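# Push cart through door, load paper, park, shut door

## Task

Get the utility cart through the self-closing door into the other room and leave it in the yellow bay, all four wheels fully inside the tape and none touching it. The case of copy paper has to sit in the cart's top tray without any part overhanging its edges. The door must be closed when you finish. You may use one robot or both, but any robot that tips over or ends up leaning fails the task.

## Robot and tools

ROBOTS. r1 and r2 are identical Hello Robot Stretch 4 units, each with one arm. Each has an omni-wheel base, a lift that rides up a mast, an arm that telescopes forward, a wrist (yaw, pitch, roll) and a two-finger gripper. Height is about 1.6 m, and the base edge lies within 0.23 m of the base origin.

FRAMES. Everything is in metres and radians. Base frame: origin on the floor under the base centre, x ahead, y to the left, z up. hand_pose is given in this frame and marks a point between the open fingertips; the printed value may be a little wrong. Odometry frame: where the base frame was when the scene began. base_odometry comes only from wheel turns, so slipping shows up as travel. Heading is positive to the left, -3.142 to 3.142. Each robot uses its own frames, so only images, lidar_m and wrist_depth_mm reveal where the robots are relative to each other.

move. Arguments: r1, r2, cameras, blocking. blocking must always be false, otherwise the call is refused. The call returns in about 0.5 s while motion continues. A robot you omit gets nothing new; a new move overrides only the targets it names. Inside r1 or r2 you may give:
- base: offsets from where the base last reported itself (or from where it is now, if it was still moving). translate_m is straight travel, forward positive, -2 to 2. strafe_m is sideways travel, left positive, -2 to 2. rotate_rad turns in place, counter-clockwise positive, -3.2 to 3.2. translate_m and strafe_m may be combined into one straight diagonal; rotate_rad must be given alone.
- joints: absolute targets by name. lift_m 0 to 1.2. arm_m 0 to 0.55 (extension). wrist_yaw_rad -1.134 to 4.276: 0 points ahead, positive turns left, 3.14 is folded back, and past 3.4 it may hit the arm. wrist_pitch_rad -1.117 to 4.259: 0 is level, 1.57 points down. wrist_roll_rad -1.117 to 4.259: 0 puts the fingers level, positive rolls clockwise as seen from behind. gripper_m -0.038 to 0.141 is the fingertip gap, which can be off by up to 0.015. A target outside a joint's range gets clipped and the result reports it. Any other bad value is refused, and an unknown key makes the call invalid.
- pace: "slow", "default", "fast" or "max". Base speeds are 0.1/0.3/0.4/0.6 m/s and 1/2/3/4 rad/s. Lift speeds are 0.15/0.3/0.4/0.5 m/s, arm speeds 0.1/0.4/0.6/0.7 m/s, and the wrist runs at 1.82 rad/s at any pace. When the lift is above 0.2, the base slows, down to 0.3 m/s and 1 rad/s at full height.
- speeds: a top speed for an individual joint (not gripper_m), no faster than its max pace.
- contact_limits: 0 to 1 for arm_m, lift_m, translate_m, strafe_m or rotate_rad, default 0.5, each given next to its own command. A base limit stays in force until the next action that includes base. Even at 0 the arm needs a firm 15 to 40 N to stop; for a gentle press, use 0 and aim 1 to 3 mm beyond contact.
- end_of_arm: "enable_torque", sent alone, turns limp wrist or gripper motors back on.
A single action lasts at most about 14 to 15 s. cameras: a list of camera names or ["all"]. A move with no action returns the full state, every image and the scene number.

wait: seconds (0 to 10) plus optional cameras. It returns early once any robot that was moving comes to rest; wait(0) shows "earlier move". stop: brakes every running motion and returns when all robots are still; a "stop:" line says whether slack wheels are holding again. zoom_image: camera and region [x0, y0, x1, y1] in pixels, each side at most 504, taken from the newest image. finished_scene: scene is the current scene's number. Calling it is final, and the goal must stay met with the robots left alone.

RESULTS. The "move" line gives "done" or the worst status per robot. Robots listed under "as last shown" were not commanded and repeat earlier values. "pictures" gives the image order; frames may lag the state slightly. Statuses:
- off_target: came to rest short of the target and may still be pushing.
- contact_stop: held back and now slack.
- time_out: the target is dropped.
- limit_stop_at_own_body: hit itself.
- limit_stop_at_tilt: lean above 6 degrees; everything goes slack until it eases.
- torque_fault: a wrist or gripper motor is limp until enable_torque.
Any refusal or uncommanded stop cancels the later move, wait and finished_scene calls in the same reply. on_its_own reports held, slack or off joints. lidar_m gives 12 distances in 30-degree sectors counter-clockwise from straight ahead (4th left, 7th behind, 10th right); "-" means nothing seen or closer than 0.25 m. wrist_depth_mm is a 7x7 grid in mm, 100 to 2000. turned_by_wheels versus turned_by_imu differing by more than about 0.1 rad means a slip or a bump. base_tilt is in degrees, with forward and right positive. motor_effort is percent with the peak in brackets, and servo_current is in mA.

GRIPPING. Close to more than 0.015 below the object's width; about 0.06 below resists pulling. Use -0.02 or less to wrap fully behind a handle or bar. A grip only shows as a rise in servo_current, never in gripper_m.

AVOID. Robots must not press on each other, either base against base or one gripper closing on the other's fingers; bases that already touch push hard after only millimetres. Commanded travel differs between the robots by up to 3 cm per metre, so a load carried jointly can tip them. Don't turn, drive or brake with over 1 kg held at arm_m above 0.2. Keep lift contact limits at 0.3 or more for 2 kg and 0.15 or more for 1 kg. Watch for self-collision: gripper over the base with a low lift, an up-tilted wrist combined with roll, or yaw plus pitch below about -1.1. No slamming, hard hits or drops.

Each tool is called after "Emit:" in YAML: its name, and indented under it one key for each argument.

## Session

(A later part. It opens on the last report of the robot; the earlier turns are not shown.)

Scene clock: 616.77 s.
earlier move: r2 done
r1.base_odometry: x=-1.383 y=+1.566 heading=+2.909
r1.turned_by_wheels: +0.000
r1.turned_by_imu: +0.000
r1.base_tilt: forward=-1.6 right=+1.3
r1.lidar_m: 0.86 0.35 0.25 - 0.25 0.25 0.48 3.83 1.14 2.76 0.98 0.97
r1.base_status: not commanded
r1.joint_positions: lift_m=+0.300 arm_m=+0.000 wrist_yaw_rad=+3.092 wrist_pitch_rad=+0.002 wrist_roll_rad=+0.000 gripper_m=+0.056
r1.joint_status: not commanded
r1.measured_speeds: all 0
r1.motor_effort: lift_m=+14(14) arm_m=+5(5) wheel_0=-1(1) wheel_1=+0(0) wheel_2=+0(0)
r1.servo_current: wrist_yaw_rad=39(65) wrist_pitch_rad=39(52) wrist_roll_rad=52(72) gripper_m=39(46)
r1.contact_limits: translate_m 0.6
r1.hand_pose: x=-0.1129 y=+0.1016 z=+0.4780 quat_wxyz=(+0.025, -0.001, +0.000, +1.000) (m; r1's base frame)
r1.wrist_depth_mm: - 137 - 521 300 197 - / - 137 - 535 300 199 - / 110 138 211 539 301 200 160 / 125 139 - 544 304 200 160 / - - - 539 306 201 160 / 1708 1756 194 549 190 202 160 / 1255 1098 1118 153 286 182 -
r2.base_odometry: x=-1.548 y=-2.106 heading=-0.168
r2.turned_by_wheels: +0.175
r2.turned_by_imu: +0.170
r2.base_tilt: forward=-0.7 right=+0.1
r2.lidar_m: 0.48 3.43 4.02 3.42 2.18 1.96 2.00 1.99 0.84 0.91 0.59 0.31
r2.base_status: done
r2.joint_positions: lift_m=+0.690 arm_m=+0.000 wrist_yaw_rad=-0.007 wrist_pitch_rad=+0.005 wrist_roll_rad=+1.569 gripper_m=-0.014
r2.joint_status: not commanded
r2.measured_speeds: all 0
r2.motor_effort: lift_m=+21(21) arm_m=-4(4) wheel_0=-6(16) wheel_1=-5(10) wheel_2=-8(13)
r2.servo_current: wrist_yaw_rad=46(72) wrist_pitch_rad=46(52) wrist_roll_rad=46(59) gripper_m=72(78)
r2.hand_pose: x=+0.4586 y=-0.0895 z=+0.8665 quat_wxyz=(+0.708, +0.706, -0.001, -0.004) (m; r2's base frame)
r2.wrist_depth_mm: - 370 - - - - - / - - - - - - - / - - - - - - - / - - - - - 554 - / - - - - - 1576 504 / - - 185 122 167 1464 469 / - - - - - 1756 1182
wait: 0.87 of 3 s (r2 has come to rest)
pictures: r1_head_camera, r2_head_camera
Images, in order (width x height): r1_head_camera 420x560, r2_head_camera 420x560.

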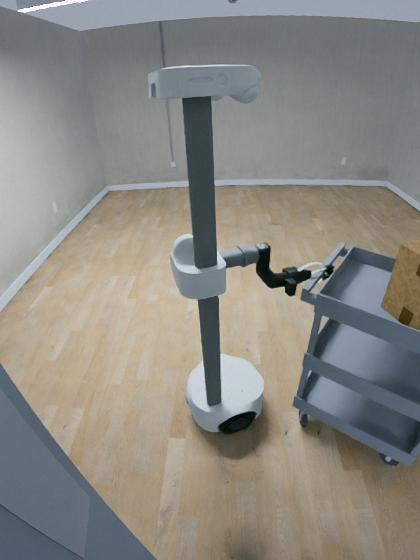

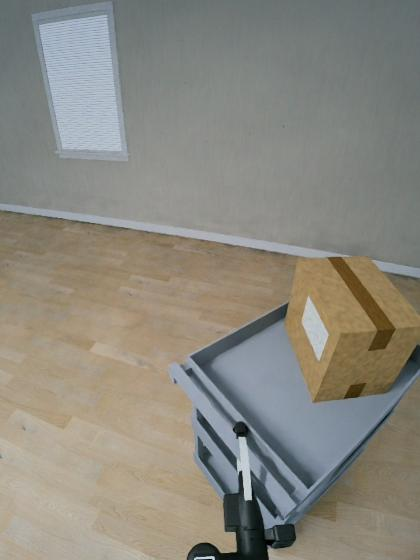

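Emit:
move:
  blocking: false
  r2: {"base":{"strafe_m":-0.3,"translate_m":0.42},"pace":"slow"}

Emit:
wait:
  seconds: 6.5
  cameras: ["r1_head_camera","r2_head_camera","r1_head_right_camera"]

Scene clock: 627.13 s.
move: r2 moving
r1: as last shown
r1.lidar_m: 0.85 0.34 0.25 - 0.25 0.25 0.50 3.84 1.13 2.76 0.98 0.97
r1.motor_effort: lift_m=+14(14) arm_m=+5(5) wheel_0=+1(1) wheel_1=+0(0) wheel_2=+0(0)
r1.servo_current: wrist_yaw_rad=46(65) wrist_pitch_rad=46(46) wrist_roll_rad=59(59) gripper_m=39(46)
r1.contact_limits: translate_m 0.6
r1.wrist_depth_mm: - 137 - 530 297 198 - / - 137 - 530 303 198 - / 110 138 211 535 301 200 160 / 125 139 - 539 304 200 160 / - - - 539 304 200 160 / 1708 1808 194 544 191 201 160 / 1255 1098 1098 153 286 181 -
r2.base_odometry: x=-1.539 y=-2.116 heading=-0.168
r2.turned_by_wheels: +0.000
r2.turned_by_imu: +0.000
r2.base_tilt: forward=-0.7 right=+0.1
r2.lidar_m: 0.46 3.39 4.01 3.46 2.18 1.98 2.02 1.98 0.84 0.87 0.63 0.32
r2.base_status: translate_m moving; strafe_m moving
r2.joint_positions: lift_m=+0.690 arm_m=+0.000 wrist_yaw_rad=-0.004 wrist_pitch_rad=+0.005 wrist_roll_rad=+1.569 gripper_m=-0.014
r2.joint_status: not commanded
r2.measured_speeds: translate_m=+0.044 strafe_m=-0.032 rotate_rad=-0.002 lift_m=+0.000 arm_m=+0.000 wrist_yaw_rad=+0.017 wrist_pitch_rad=+0.000 wrist_roll_rad=+0.000
r2.motor_effort: lift_m=+21(21) arm_m=-3(4) wheel_0=+13(13) wheel_1=-4(6) wheel_2=-11(12)
r2.servo_current: wrist_yaw_rad=46(65) wrist_pitch_rad=46(52) wrist_roll_rad=33(52) gripper_m=72(78)
r2.hand_pose: x=+0.4589 y=-0.0887 z=+0.8665 quat_wxyz=(+0.708, +0.706, +0.000, -0.003) (m; r2's base frame)
r2.wrist_depth_mm: - 377 - - - - - / - - - - - - - / - - - - - - - / - - - - - - - / - - - - - 1576 500 / - - 187 - 159 1366 466 / - - - - - 1808 1182
pictures: none

Scene clock: 633.00 s.
earlier move: r2 done
r1.base_odometry: x=-1.383 y=+1.566 heading=+2.909
r1.turned_by_wheels: +0.000
r1.turned_by_imu: +0.000
r1.base_tilt: forward=-1.6 right=+1.3
r1.lidar_m: 5.06 0.34 0.25 - 0.25 0.25 0.46 3.85 1.14 2.76 1.18 0.84
r1.base_status: not commanded
r1.joint_positions: lift_m=+0.300 arm_m=+0.000 wrist_yaw_rad=+3.092 wrist_pitch_rad=+0.002 wrist_roll_rad=+0.000 gripper_m=+0.056
r1.joint_status: not commanded
r1.measured_speeds: all 0
r1.motor_effort: lift_m=+14(14) arm_m=+5(5) wheel_0=+0(1) wheel_1=+0(0) wheel_2=+0(0)
r1.servo_current: wrist_yaw_rad=46(91) wrist_pitch_rad=46(52) wrist_roll_rad=39(78) gripper_m=39(52)
r1.contact_limits: translate_m 0.6
r1.hand_pose: x=-0.1129 y=+0.1016 z=+0.4780 quat_wxyz=(+0.025, -0.001, +0.000, +1.000) (m; r1's base frame)
r1.wrist_depth_mm: - 137 - 521 297 197 - / - 137 - 530 301 198 - / 110 138 211 535 301 200 160 / 125 139 - 539 303 200 160 / - - - 549 306 200 160 / 1863 1756 194 549 191 201 160 / 1281 1118 1138 153 286 181 -
r2.base_odometry: x=-1.185 y=-2.472 heading=-0.169
r2.turned_by_wheels: -0.001
r2.turned_by_imu: +0.000
r2.base_tilt: forward=-0.7 right=+0.1
r2.lidar_m: 0.48 2.80 4.13 4.16 2.74 2.47 2.49 0.87 0.86 1.72 0.55 0.34
r2.base_status: done
r2.joint_positions: lift_m=+0.690 arm_m=+0.000 wrist_yaw_rad=-0.005 wrist_pitch_rad=+0.005 wrist_roll_rad=+1.569 gripper_m=-0.014
r2.joint_status: not commanded
r2.measured_speeds: all 0
r2.motor_effort: lift_m=+21(21) arm_m=-4(4) wheel_0=+3(13) wheel_1=-6(9) wheel_2=-8(12)
r2.servo_current: wrist_yaw_rad=46(65) wrist_pitch_rad=39(52) wrist_roll_rad=39(65) gripper_m=72(78)
r2.hand_pose: x=+0.4589 y=-0.0887 z=+0.8664 quat_wxyz=(+0.708, +0.706, +0.000, -0.003) (m; r2's base frame)
r2.wrist_depth_mm: - - - - - - - / - - - - - - - / - - - - - - - / - - - - - - - / - - - - - - 496 / - - 186 - 150 433 473 / - - - - - 1808 1182
wait: 5.87 of 6.5 s (r2 has come to rest)
pictures: r1_head_camera, r1_head_right_camera, r2_head_camera
Images, in order (width x height): r1_head_camera 420x560, r1_head_right_camera 420x672, r2_head_camera 420x560.

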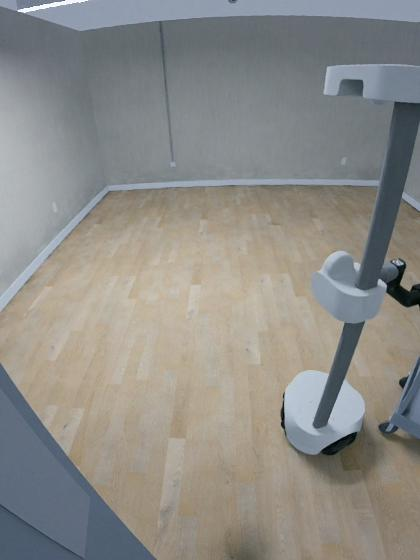

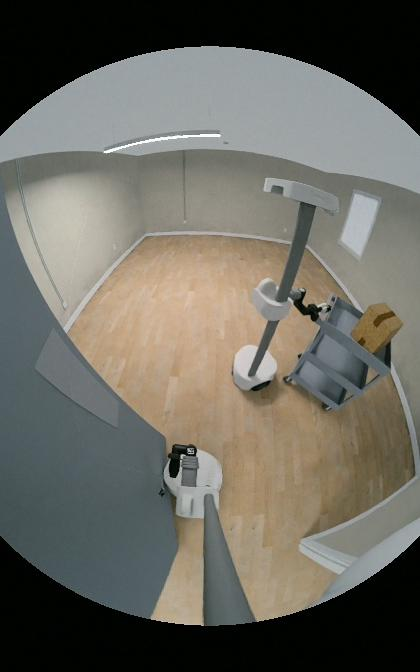

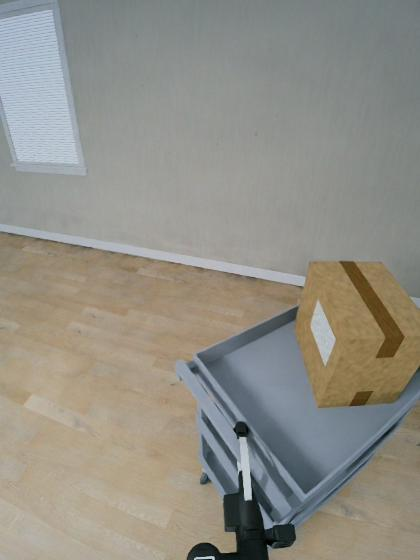

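Emit:
move:
  blocking: false
  r2: {"base":{"strafe_m":-0.35},"pace":"slow"}

Emit:
wait:
  seconds: 5.5
  cameras: ["r2_head_camera","r1_head_right_camera"]

Emit:
move:
  blocking: false
  r2: {"base":{"translate_m":0.2},"pace":"slow"}

Emit:
wait:
  seconds: 3.5
  cameras: ["r2_head_camera","r1_head_right_camera","r2_head_right_camera"]

Scene clock: 653.53 s.
move: r2 moving
r1: as last shown
r1.lidar_m: 5.07 0.35 0.25 - 0.25 0.25 0.51 3.82 1.14 2.76 1.17 0.85
r1.motor_effort: lift_m=+14(14) arm_m=+5(5) wheel_0=-1(1) wheel_1=+0(0) wheel_2=+0(0)
r1.servo_current: wrist_yaw_rad=39(72) wrist_pitch_rad=39(52) wrist_roll_rad=59(59) gripper_m=46(46)
r1.contact_limits: translate_m 0.6
r1.wrist_depth_mm: - 137 - 525 297 197 - / - 137 - 530 301 198 - / 110 138 211 530 301 199 160 / 125 139 - 539 303 200 160 / - - - 544 306 200 160 / 1756 1808 194 549 191 201 160 / 1229 1098 1138 153 286 182 -
r2.base_odometry: x=-1.187 y=-2.487 heading=-0.169
r2.turned_by_wheels: +0.000
r2.turned_by_imu: +0.001
r2.base_tilt: forward=-0.7 right=+0.1
r2.lidar_m: 0.46 2.80 4.16 4.15 2.70 2.46 2.48 0.85 0.88 1.70 0.57 0.32
r2.base_status: strafe_m moving
r2.joint_positions: lift_m=+0.690 arm_m=+0.000 wrist_yaw_rad=-0.005 wrist_pitch_rad=+0.005 wrist_roll_rad=+1.569 gripper_m=-0.014
r2.joint_status: not commanded
r2.measured_speeds: translate_m=+0.000 strafe_m=-0.055 rotate_rad=+0.001 lift_m=+0.000 arm_m=+0.000 wrist_yaw_rad=+0.000 wrist_pitch_rad=+0.000 wrist_roll_rad=+0.000
r2.motor_effort: lift_m=+21(21) arm_m=-4(4) wheel_0=+5(9) wheel_1=-10(10) wheel_2=-1(6)
r2.servo_current: wrist_yaw_rad=52(59) wrist_pitch_rad=52(52) wrist_roll_rad=52(59) gripper_m=72(78)
r2.hand_pose: x=+0.4589 y=-0.0887 z=+0.8664 quat_wxyz=(+0.708, +0.706, +0.000, -0.003) (m; r2's base frame)
r2.wrist_depth_mm: - - - - - - - / - - - - - - - / - - - - - - - / - - - - - - - / - - - - - - 492 / - - 185 - 151 436 469 / - - - - - 1708 1160
pictures: none

Scene clock: 657.67 s.
earlier move: r2 done
r1.base_odometry: x=-1.383 y=+1.566 heading=+2.909
r1.turned_by_wheels: +0.000
r1.turned_by_imu: +0.000
r1.base_tilt: forward=-1.6 right=+1.2
r1.lidar_m: 5.09 0.34 0.25 - 0.25 0.25 0.51 3.80 1.12 1.52 0.67 0.66
r1.base_status: not commanded
r1.joint_positions: lift_m=+0.300 arm_m=+0.000 wrist_yaw_rad=+3.092 wrist_pitch_rad=+0.002 wrist_roll_rad=+0.000 gripper_m=+0.056
r1.joint_status: not commanded
r1.measured_speeds: all 0
r1.motor_effort: lift_m=+14(14) arm_m=+5(5) wheel_0=+0(1) wheel_1=+0(1) wheel_2=+0(0)
r1.servo_current: wrist_yaw_rad=52(72) wrist_pitch_rad=39(52) wrist_roll_rad=39(59) gripper_m=39(52)
r1.contact_limits: translate_m 0.6
r1.hand_pose: x=-0.1129 y=+0.1016 z=+0.4780 quat_wxyz=(+0.025, -0.001, +0.000, +1.000) (m; r1's base frame)
r1.wrist_depth_mm: - 137 - 525 298 196 - / - 137 - 525 300 199 - / 110 137 211 535 303 200 160 / 125 139 - 539 306 201 160 / - - - 549 306 200 160 / 1756 1708 194 544 190 200 160 / 1255 1098 1078 153 286 182 -
r2.base_odometry: x=-1.243 y=-2.817 heading=-0.169
r2.turned_by_wheels: +0.000
r2.turned_by_imu: +0.002
r2.base_tilt: forward=-0.7 right=+0.0
r2.lidar_m: 0.46 2.69 4.46 4.50 2.86 2.59 0.80 0.65 4.29 1.39 1.69 0.35
r2.base_status: done
r2.joint_positions: lift_m=+0.690 arm_m=+0.000 wrist_yaw_rad=+0.003 wrist_pitch_rad=+0.005 wrist_roll_rad=+1.569 gripper_m=-0.014
r2.joint_status: not commanded
r2.measured_speeds: all 0
r2.motor_effort: lift_m=+21(21) arm_m=-4(4) wheel_0=+4(15) wheel_1=-3(10) wheel_2=+0(6)
r2.servo_current: wrist_yaw_rad=59(65) wrist_pitch_rad=52(52) wrist_roll_rad=46(65) gripper_m=78(78)
r2.hand_pose: x=+0.4595 y=-0.0867 z=+0.8664 quat_wxyz=(+0.708, +0.706, +0.003, -0.001) (m; r2's base frame)
r2.wrist_depth_mm: - 399 404 - 144 - - / - 387 384 - 159 - - / - 462 496 107 176 - - / - - - 117 202 - - / - - - 139 224 1708 - / - - 187 157 179 1618 496 / - - - - - 1808 459
wait: 4.13 of 5.5 s (r2 has come to rest)
pictures: r1_head_right_camera, r2_head_camera
Images, in order (width x height): r1_head_right_camera 420x672, r2_head_camera 420x560.

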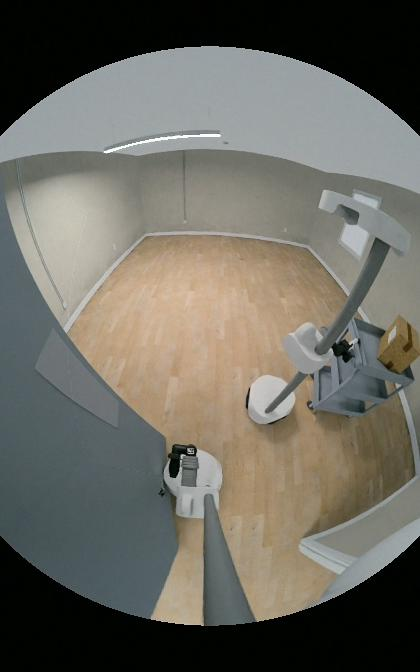

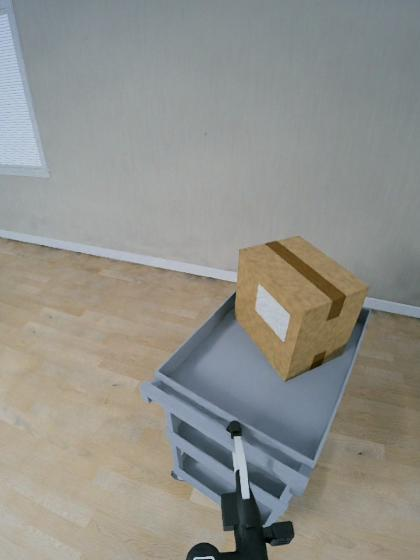

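Scene clock: 658.17 s.
move: r2 moving
r1: as last shown
r1.base_tilt: forward=-1.6 right=+1.3
r1.lidar_m: 5.08 0.35 0.25 - 0.25 0.25 0.49 3.81 1.14 1.53 0.67 0.66
r1.motor_effort: lift_m=+14(14) arm_m=+5(5) wheel_0=+0(0) wheel_1=+0(0) wheel_2=+0(0)
r1.servo_current: wrist_yaw_rad=46(65) wrist_pitch_rad=39(52) wrist_roll_rad=52(65) gripper_m=39(46)
r1.contact_limits: translate_m 0.6
r1.wrist_depth_mm: - 137 - 525 298 197 - / - 137 - 530 303 199 - / 110 138 211 530 303 200 160 / 124 139 - 539 304 201 160 / - - - 549 307 200 160 / 1756 1756 195 549 191 201 160 / 1229 1118 1098 153 286 182 -
r2.base_odometry: x=-1.231 y=-2.819 heading=-0.169
r2.turned_by_wheels: +0.000
r2.turned_by_imu: +0.000
r2.base_tilt: forward=-0.7 right=+0.1
r2.lidar_m: 0.46 2.67 4.46 4.51 2.86 2.60 0.78 0.66 4.29 1.38 1.68 0.33
r2.base_status: translate_m moving
r2.joint_positions: lift_m=+0.690 arm_m=+0.000 wrist_yaw_rad=+0.003 wrist_pitch_rad=+0.005 wrist_roll_rad=+1.569 gripper_m=-0.014
r2.joint_status: not commanded
r2.measured_speeds: translate_m=+0.049 strafe_m=+0.000 rotate_rad=+0.001 lift_m=+0.000 arm_m=+0.000 wrist_yaw_rad=+0.000 wrist_pitch_rad=+0.000 wrist_roll_rad=+0.000
r2.motor_effort: lift_m=+21(21) arm_m=-3(4) wheel_0=+6(10) wheel_1=+7(8) wheel_2=-12(12)
r2.servo_current: wrist_yaw_rad=52(65) wrist_pitch_rad=46(52) wrist_roll_rad=33(65) gripper_m=72(78)
r2.hand_pose: x=+0.4595 y=-0.0867 z=+0.8664 quat_wxyz=(+0.708, +0.706, +0.003, -0.001) (m; r2's base frame)
r2.wrist_depth_mm: - 397 399 - 144 - - / - 384 387 - 158 - - / - 466 496 106 176 - - / - - - 116 202 - - / - - - 139 224 1708 - / - - 186 156 176 1576 492 / - - - - - 1808 455
pictures: none

Scene clock: 660.93 s.
earlier move: r2 done
r1.base_odometry: x=-1.383 y=+1.566 heading=+2.909
r1.turned_by_wheels: +0.000
r1.turned_by_imu: +0.000
r1.base_tilt: forward=-1.6 right=+1.3
r1.lidar_m: 5.08 0.36 0.25 - 0.25 0.25 0.50 3.81 1.14 1.59 0.82 0.84
r1.base_status: not commanded
r1.joint_positions: lift_m=+0.300 arm_m=+0.000 wrist_yaw_rad=+3.092 wrist_pitch_rad=+0.002 wrist_roll_rad=+0.000 gripper_m=+0.056
r1.joint_status: not commanded
r1.measured_speeds: all 0
r1.motor_effort: lift_m=+14(14) arm_m=+5(5) wheel_0=+0(1) wheel_1=+0(0) wheel_2=+0(0)
r1.servo_current: wrist_yaw_rad=59(72) wrist_pitch_rad=39(52) wrist_roll_rad=65(65) gripper_m=46(46)
r1.contact_limits: translate_m 0.6
r1.hand_pose: x=-0.1129 y=+0.1016 z=+0.4780 quat_wxyz=(+0.025, -0.001, +0.000, +1.000) (m; r1's base frame)
r1.wrist_depth_mm: - 137 - 517 298 197 - / - 137 - 535 301 198 - / 110 138 211 530 304 199 160 / 125 139 - 539 306 201 160 / - - - 549 306 201 160 / 1708 1808 194 544 191 201 161 / 1229 1118 1118 153 286 181 -
r2.base_odometry: x=-1.047 y=-2.851 heading=-0.169
r2.turned_by_wheels: +0.000
r2.turned_by_imu: +0.000
r2.base_tilt: forward=-0.7 right=+0.1
r2.lidar_m: 0.46 2.44 4.38 4.43 3.08 2.81 0.88 0.85 1.39 1.42 1.76 0.33
r2.base_status: done
r2.joint_positions: lift_m=+0.690 arm_m=+0.000 wrist_yaw_rad=-0.004 wrist_pitch_rad=+0.005 wrist_roll_rad=+1.569 gripper_m=-0.014
r2.joint_status: not commanded
r2.measured_speeds: all 0
r2.motor_effort: lift_m=+21(21) arm_m=-4(4) wheel_0=+2(11) wheel_1=+3(8) wheel_2=-8(13)
r2.servo_current: wrist_yaw_rad=52(65) wrist_pitch_rad=52(52) wrist_roll_rad=39(65) gripper_m=72(78)
r2.hand_pose: x=+0.4590 y=-0.0884 z=+0.8664 quat_wxyz=(+0.708, +0.706, +0.001, -0.003) (m; r2's base frame)
r2.wrist_depth_mm: - 351 351 - - - - / - 399 427 - - - - / - - 559 - 167 - - / - - - - 183 - - / - - - 118 226 1576 521 / - - 186 147 177 1576 477 / - - - - - 1576 418
wait: 2.77 of 3.5 s (r2 has come to rest)
pictures: r1_head_right_camera, r2_head_camera, r2_head_right_camera
Images, in order (width x height): r1_head_right_camera 420x672, r2_head_camera 420x560, r2_head_right_camera 420x672.

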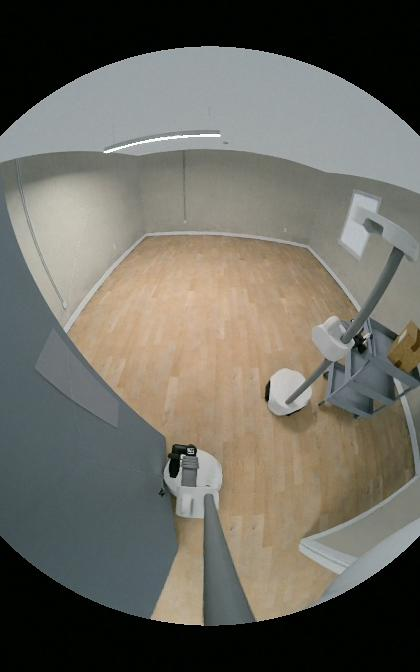

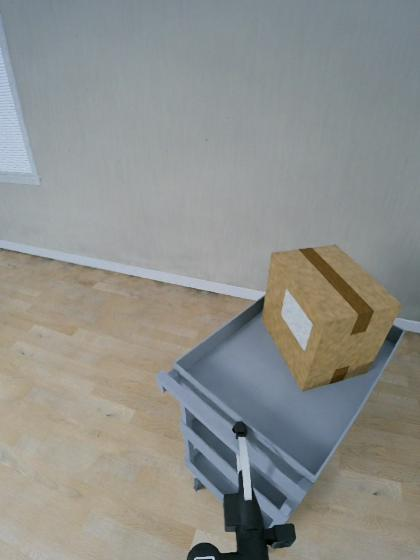

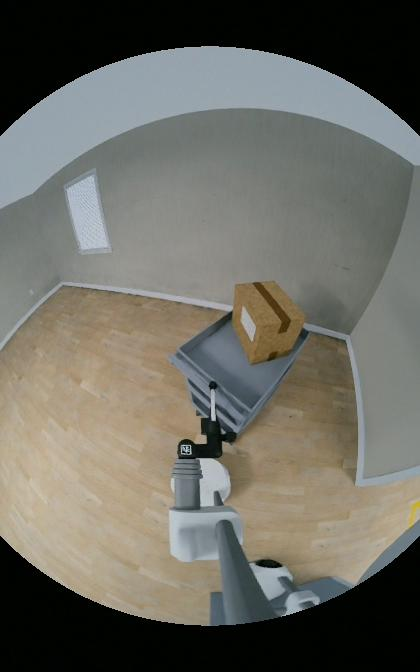

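Emit:
move:
  blocking: false
  r2: {"base":{"strafe_m":-0.25,"translate_m":-0.05},"pace":"slow"}

Emit:
wait:
  seconds: 4.5

Emit:
move:
  blocking: false
  r2: {"base":{"rotate_rad":0.35},"pace":"slow"}

Emit:
wait:
  seconds: 3
  cameras: ["r2_head_camera","r1_head_right_camera","r2_head_right_camera"]

Scene clock: 667.53 s.
move: r2 moving
r1: as last shown
r1.lidar_m: 5.07 0.35 0.25 - 0.25 0.25 0.49 3.80 1.11 1.58 0.83 0.84
r1.motor_effort: lift_m=+14(14) arm_m=+5(5) wheel_0=+0(0) wheel_1=+0(0) wheel_2=+0(0)
r1.servo_current: wrist_yaw_rad=39(65) wrist_pitch_rad=46(46) wrist_roll_rad=59(65) gripper_m=52(52)
r1.contact_limits: translate_m 0.6
r1.wrist_depth_mm: - 137 - 525 298 197 - / - 137 - 525 303 198 - / 110 138 211 530 304 200 160 / 124 139 - 539 304 200 160 / - - - 544 306 200 160 / 1708 1756 194 549 191 201 160 / 1229 1118 1118 153 285 182 -
r2.base_odometry: x=-1.051 y=-2.863 heading=-0.169
r2.turned_by_wheels: +0.001
r2.turned_by_imu: +0.001
r2.base_tilt: forward=-0.7 right=+0.1
r2.lidar_m: 0.45 2.44 4.41 4.43 3.09 2.78 0.89 0.82 1.37 1.40 1.76 0.32
r2.base_status: translate_m moving; strafe_m moving
r2.joint_positions: lift_m=+0.690 arm_m=+0.000 wrist_yaw_rad=-0.003 wrist_pitch_rad=+0.005 wrist_roll_rad=+1.569 gripper_m=-0.014
r2.joint_status: not commanded
r2.measured_speeds: translate_m=-0.011 strafe_m=-0.050 rotate_rad=-0.001 lift_m=+0.000 arm_m=+0.000 wrist_yaw_rad=+0.004 wrist_pitch_rad=+0.000 wrist_roll_rad=+0.000
r2.motor_effort: lift_m=+21(21) arm_m=-3(4) wheel_0=+9(9) wheel_1=-8(9) wheel_2=+7(7)
r2.servo_current: wrist_yaw_rad=46(59) wrist_pitch_rad=46(46) wrist_roll_rad=52(52) gripper_m=72(78)
r2.hand_pose: x=+0.4590 y=-0.0883 z=+0.8664 quat_wxyz=(+0.708, +0.706, +0.001, -0.003) (m; r2's base frame)
r2.wrist_depth_mm: - 349 349 - - - - / - 394 427 - - - - / - - 564 - 164 - - / - - - - 186 - - / - - - 118 224 1576 530 / - - 185 143 177 1576 477 / - - - - - 421 421
pictures: none

Scene clock: 670.80 s.
earlier move: r2 done
r1.base_odometry: x=-1.383 y=+1.566 heading=+2.909
r1.turned_by_wheels: +0.000
r1.turned_by_imu: +0.000
r1.base_tilt: forward=-1.6 right=+1.2
r1.lidar_m: 5.08 0.32 0.25 - 0.25 0.25 0.51 3.80 1.13 1.32 0.71 3.94
r1.base_status: not commanded
r1.joint_positions: lift_m=+0.300 arm_m=+0.000 wrist_yaw_rad=+3.092 wrist_pitch_rad=+0.002 wrist_roll_rad=+0.000 gripper_m=+0.056
r1.joint_status: not commanded
r1.measured_speeds: all 0
r1.motor_effort: lift_m=+14(14) arm_m=+5(5) wheel_0=+0(1) wheel_1=+0(0) wheel_2=+0(0)
r1.servo_current: wrist_yaw_rad=46(78) wrist_pitch_rad=39(52) wrist_roll_rad=52(65) gripper_m=39(52)
r1.contact_limits: translate_m 0.6
r1.hand_pose: x=-0.1129 y=+0.1016 z=+0.4780 quat_wxyz=(+0.025, -0.001, +0.000, +1.000) (m; r1's base frame)
r1.wrist_depth_mm: - 137 - 525 297 197 - / - 137 - 525 301 199 - / 110 137 212 535 303 200 159 / 125 139 - 535 306 200 160 / - - - 544 304 202 160 / 1756 1756 195 549 190 202 160 / 1255 1098 1138 154 285 181 -
r2.base_odometry: x=-1.138 y=-3.089 heading=-0.169
r2.turned_by_wheels: +0.000
r2.turned_by_imu: +0.001
r2.base_tilt: forward=-0.6 right=+0.1
r2.lidar_m: 0.43 0.53 4.64 4.69 3.12 2.81 0.73 0.78 1.16 1.17 1.45 0.37
r2.base_status: done
r2.joint_positions: lift_m=+0.690 arm_m=+0.000 wrist_yaw_rad=+0.003 wrist_pitch_rad=+0.005 wrist_roll_rad=+1.569 gripper_m=-0.014
r2.joint_status: not commanded
r2.measured_speeds: all 0
r2.motor_effort: lift_m=+21(21) arm_m=-4(4) wheel_0=+4(13) wheel_1=-4(10) wheel_2=+8(10)
r2.servo_current: wrist_yaw_rad=52(59) wrist_pitch_rad=39(52) wrist_roll_rad=39(59) gripper_m=72(85)
r2.hand_pose: x=+0.4595 y=-0.0867 z=+0.8664 quat_wxyz=(+0.708, +0.706, +0.003, -0.001) (m; r2's base frame)
r2.wrist_depth_mm: - 484 492 112 167 - - / - 439 436 121 177 - - / - 433 439 129 193 - - / - - 549 142 206 - - / - - - 152 226 - - / - - 185 170 178 1661 525 / - - - - - 1863 473
wait: 3.27 of 4.5 s (r2 has come to rest)
pictures: none

Scene clock: 671.30 s.
move: r2 moving
r1: as last shown
r1.base_tilt: forward=-1.6 right=+1.3
r1.lidar_m: 5.09 0.34 0.25 - 0.25 0.25 0.49 3.83 1.12 1.39 0.73 3.95
r1.servo_current: wrist_yaw_rad=46(59) wrist_pitch_rad=39(46) wrist_roll_rad=59(59) gripper_m=39(52)
r1.contact_limits: translate_m 0.6
r1.wrist_depth_mm: - 136 - 525 298 197 - / - 137 - 535 300 200 - / 110 137 211 539 303 201 160 / 124 139 - 535 306 200 160 / - - - 544 304 202 160 / 1708 1756 194 549 191 201 160 / 1205 1118 1118 153 285 182 -
r2.base_odometry: x=-1.138 y=-3.089 heading=-0.045
r2.turned_by_wheels: +0.124
r2.turned_by_imu: +0.120
r2.base_tilt: forward=-0.6 right=+0.1
r2.lidar_m: 0.45 2.66 4.64 4.17 2.98 1.11 0.74 1.30 1.14 1.20 1.59 0.36
r2.base_status: rotate_rad moving
r2.joint_positions: lift_m=+0.690 arm_m=+0.000 wrist_yaw_rad=-0.005 wrist_pitch_rad=+0.005 wrist_roll_rad=+1.569 gripper_m=-0.014
r2.joint_status: not commanded
r2.measured_speeds: translate_m=+0.000 strafe_m=+0.000 rotate_rad=+0.491 lift_m=+0.000 arm_m=+0.000 wrist_yaw_rad=+0.000 wrist_pitch_rad=+0.000 wrist_roll_rad=+0.000
r2.motor_effort: lift_m=+21(21) arm_m=-4(4) wheel_0=-13(13) wheel_1=-9(9) wheel_2=-9(11)
r2.servo_current: wrist_yaw_rad=59(59) wrist_pitch_rad=46(52) wrist_roll_rad=39(59) gripper_m=65(78)
r2.hand_pose: x=+0.4589 y=-0.0888 z=+0.8664 quat_wxyz=(+0.708, +0.706, +0.000, -0.004) (m; r2's base frame)
r2.wrist_depth_mm: - 424 424 - 153 - - / - 397 394 105 167 - - / - 452 477 113 183 - - / - - 597 130 202 - - / - - - 147 227 1863 - / - - 186 167 179 1576 504 / - - - - - 1863 466
pictures: none

Scene clock: 672.27 s.
earlier move: r2 done
r1.base_odometry: x=-1.383 y=+1.566 heading=+2.909
r1.turned_by_wheels: +0.000
r1.turned_by_imu: +0.000
r1.base_tilt: forward=-1.6 right=+1.3
r1.lidar_m: 5.08 0.35 0.25 - 0.25 0.25 0.50 3.82 1.14 1.55 0.72 3.97
r1.base_status: not commanded
r1.joint_positions: lift_m=+0.300 arm_m=+0.000 wrist_yaw_rad=+3.092 wrist_pitch_rad=+0.002 wrist_roll_rad=+0.000 gripper_m=+0.056
r1.joint_status: not commanded
r1.measured_speeds: all 0
r1.motor_effort: lift_m=+14(14) arm_m=+5(5) wheel_0=+0(1) wheel_1=+0(0) wheel_2=+0(0)
r1.servo_current: wrist_yaw_rad=52(72) wrist_pitch_rad=39(46) wrist_roll_rad=39(59) gripper_m=46(52)
r1.contact_limits: translate_m 0.6
r1.hand_pose: x=-0.1129 y=+0.1016 z=+0.4780 quat_wxyz=(+0.025, -0.001, +0.000, +1.000) (m; r1's base frame)
r1.wrist_depth_mm: - 137 - 525 298 197 - / - 137 - 530 300 200 - / 110 138 211 539 303 200 160 / 125 139 - 539 304 200 160 / - - - 544 306 200 160 / 1708 1756 193 549 191 201 160 / 1255 1098 1078 153 286 182 -
r2.base_odometry: x=-1.138 y=-3.089 heading=+0.180
r2.turned_by_wheels: +0.225
r2.turned_by_imu: +0.218
r2.base_tilt: forward=-0.7 right=+0.1
r2.lidar_m: 0.47 3.41 4.65 3.49 2.85 0.75 0.73 4.15 1.16 1.30 0.59 0.31
r2.base_status: done
r2.joint_positions: lift_m=+0.690 arm_m=+0.000 wrist_yaw_rad=-0.005 wrist_pitch_rad=+0.005 wrist_roll_rad=+1.569 gripper_m=-0.014
r2.joint_status: not commanded
r2.measured_speeds: all 0
r2.motor_effort: lift_m=+21(21) arm_m=-4(4) wheel_0=-5(15) wheel_1=-6(11) wheel_2=-8(11)
r2.servo_current: wrist_yaw_rad=46(59) wrist_pitch_rad=46(52) wrist_roll_rad=39(59) gripper_m=72(78)
r2.hand_pose: x=+0.4589 y=-0.0888 z=+0.8664 quat_wxyz=(+0.708, +0.706, +0.000, -0.004) (m; r2's base frame)
r2.wrist_depth_mm: - 353 - - - - - / - 469 - - - - - / - - - - - - - / - - - - - 539 - / - - - - - 1576 504 / - - 187 124 168 1397 462 / - - - - - 1708 1182
wait: 0.97 of 3 s (r2 has come to rest)
pictures: r1_head_right_camera, r2_head_camera, r2_head_right_camera
Images, in order (width x height): r1_head_right_camera 420x672, r2_head_camera 420x560, r2_head_right_camera 420x672.

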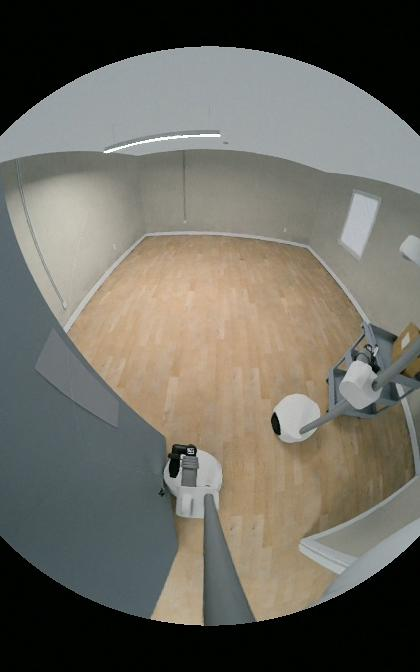

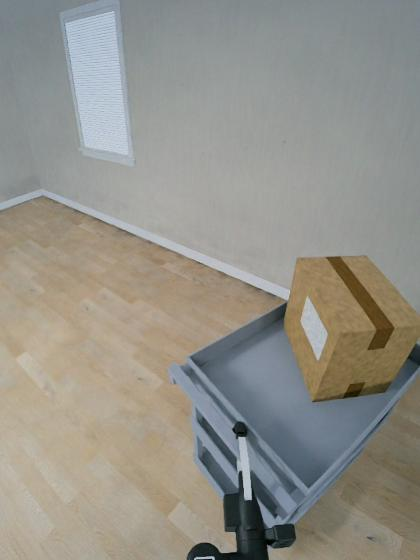

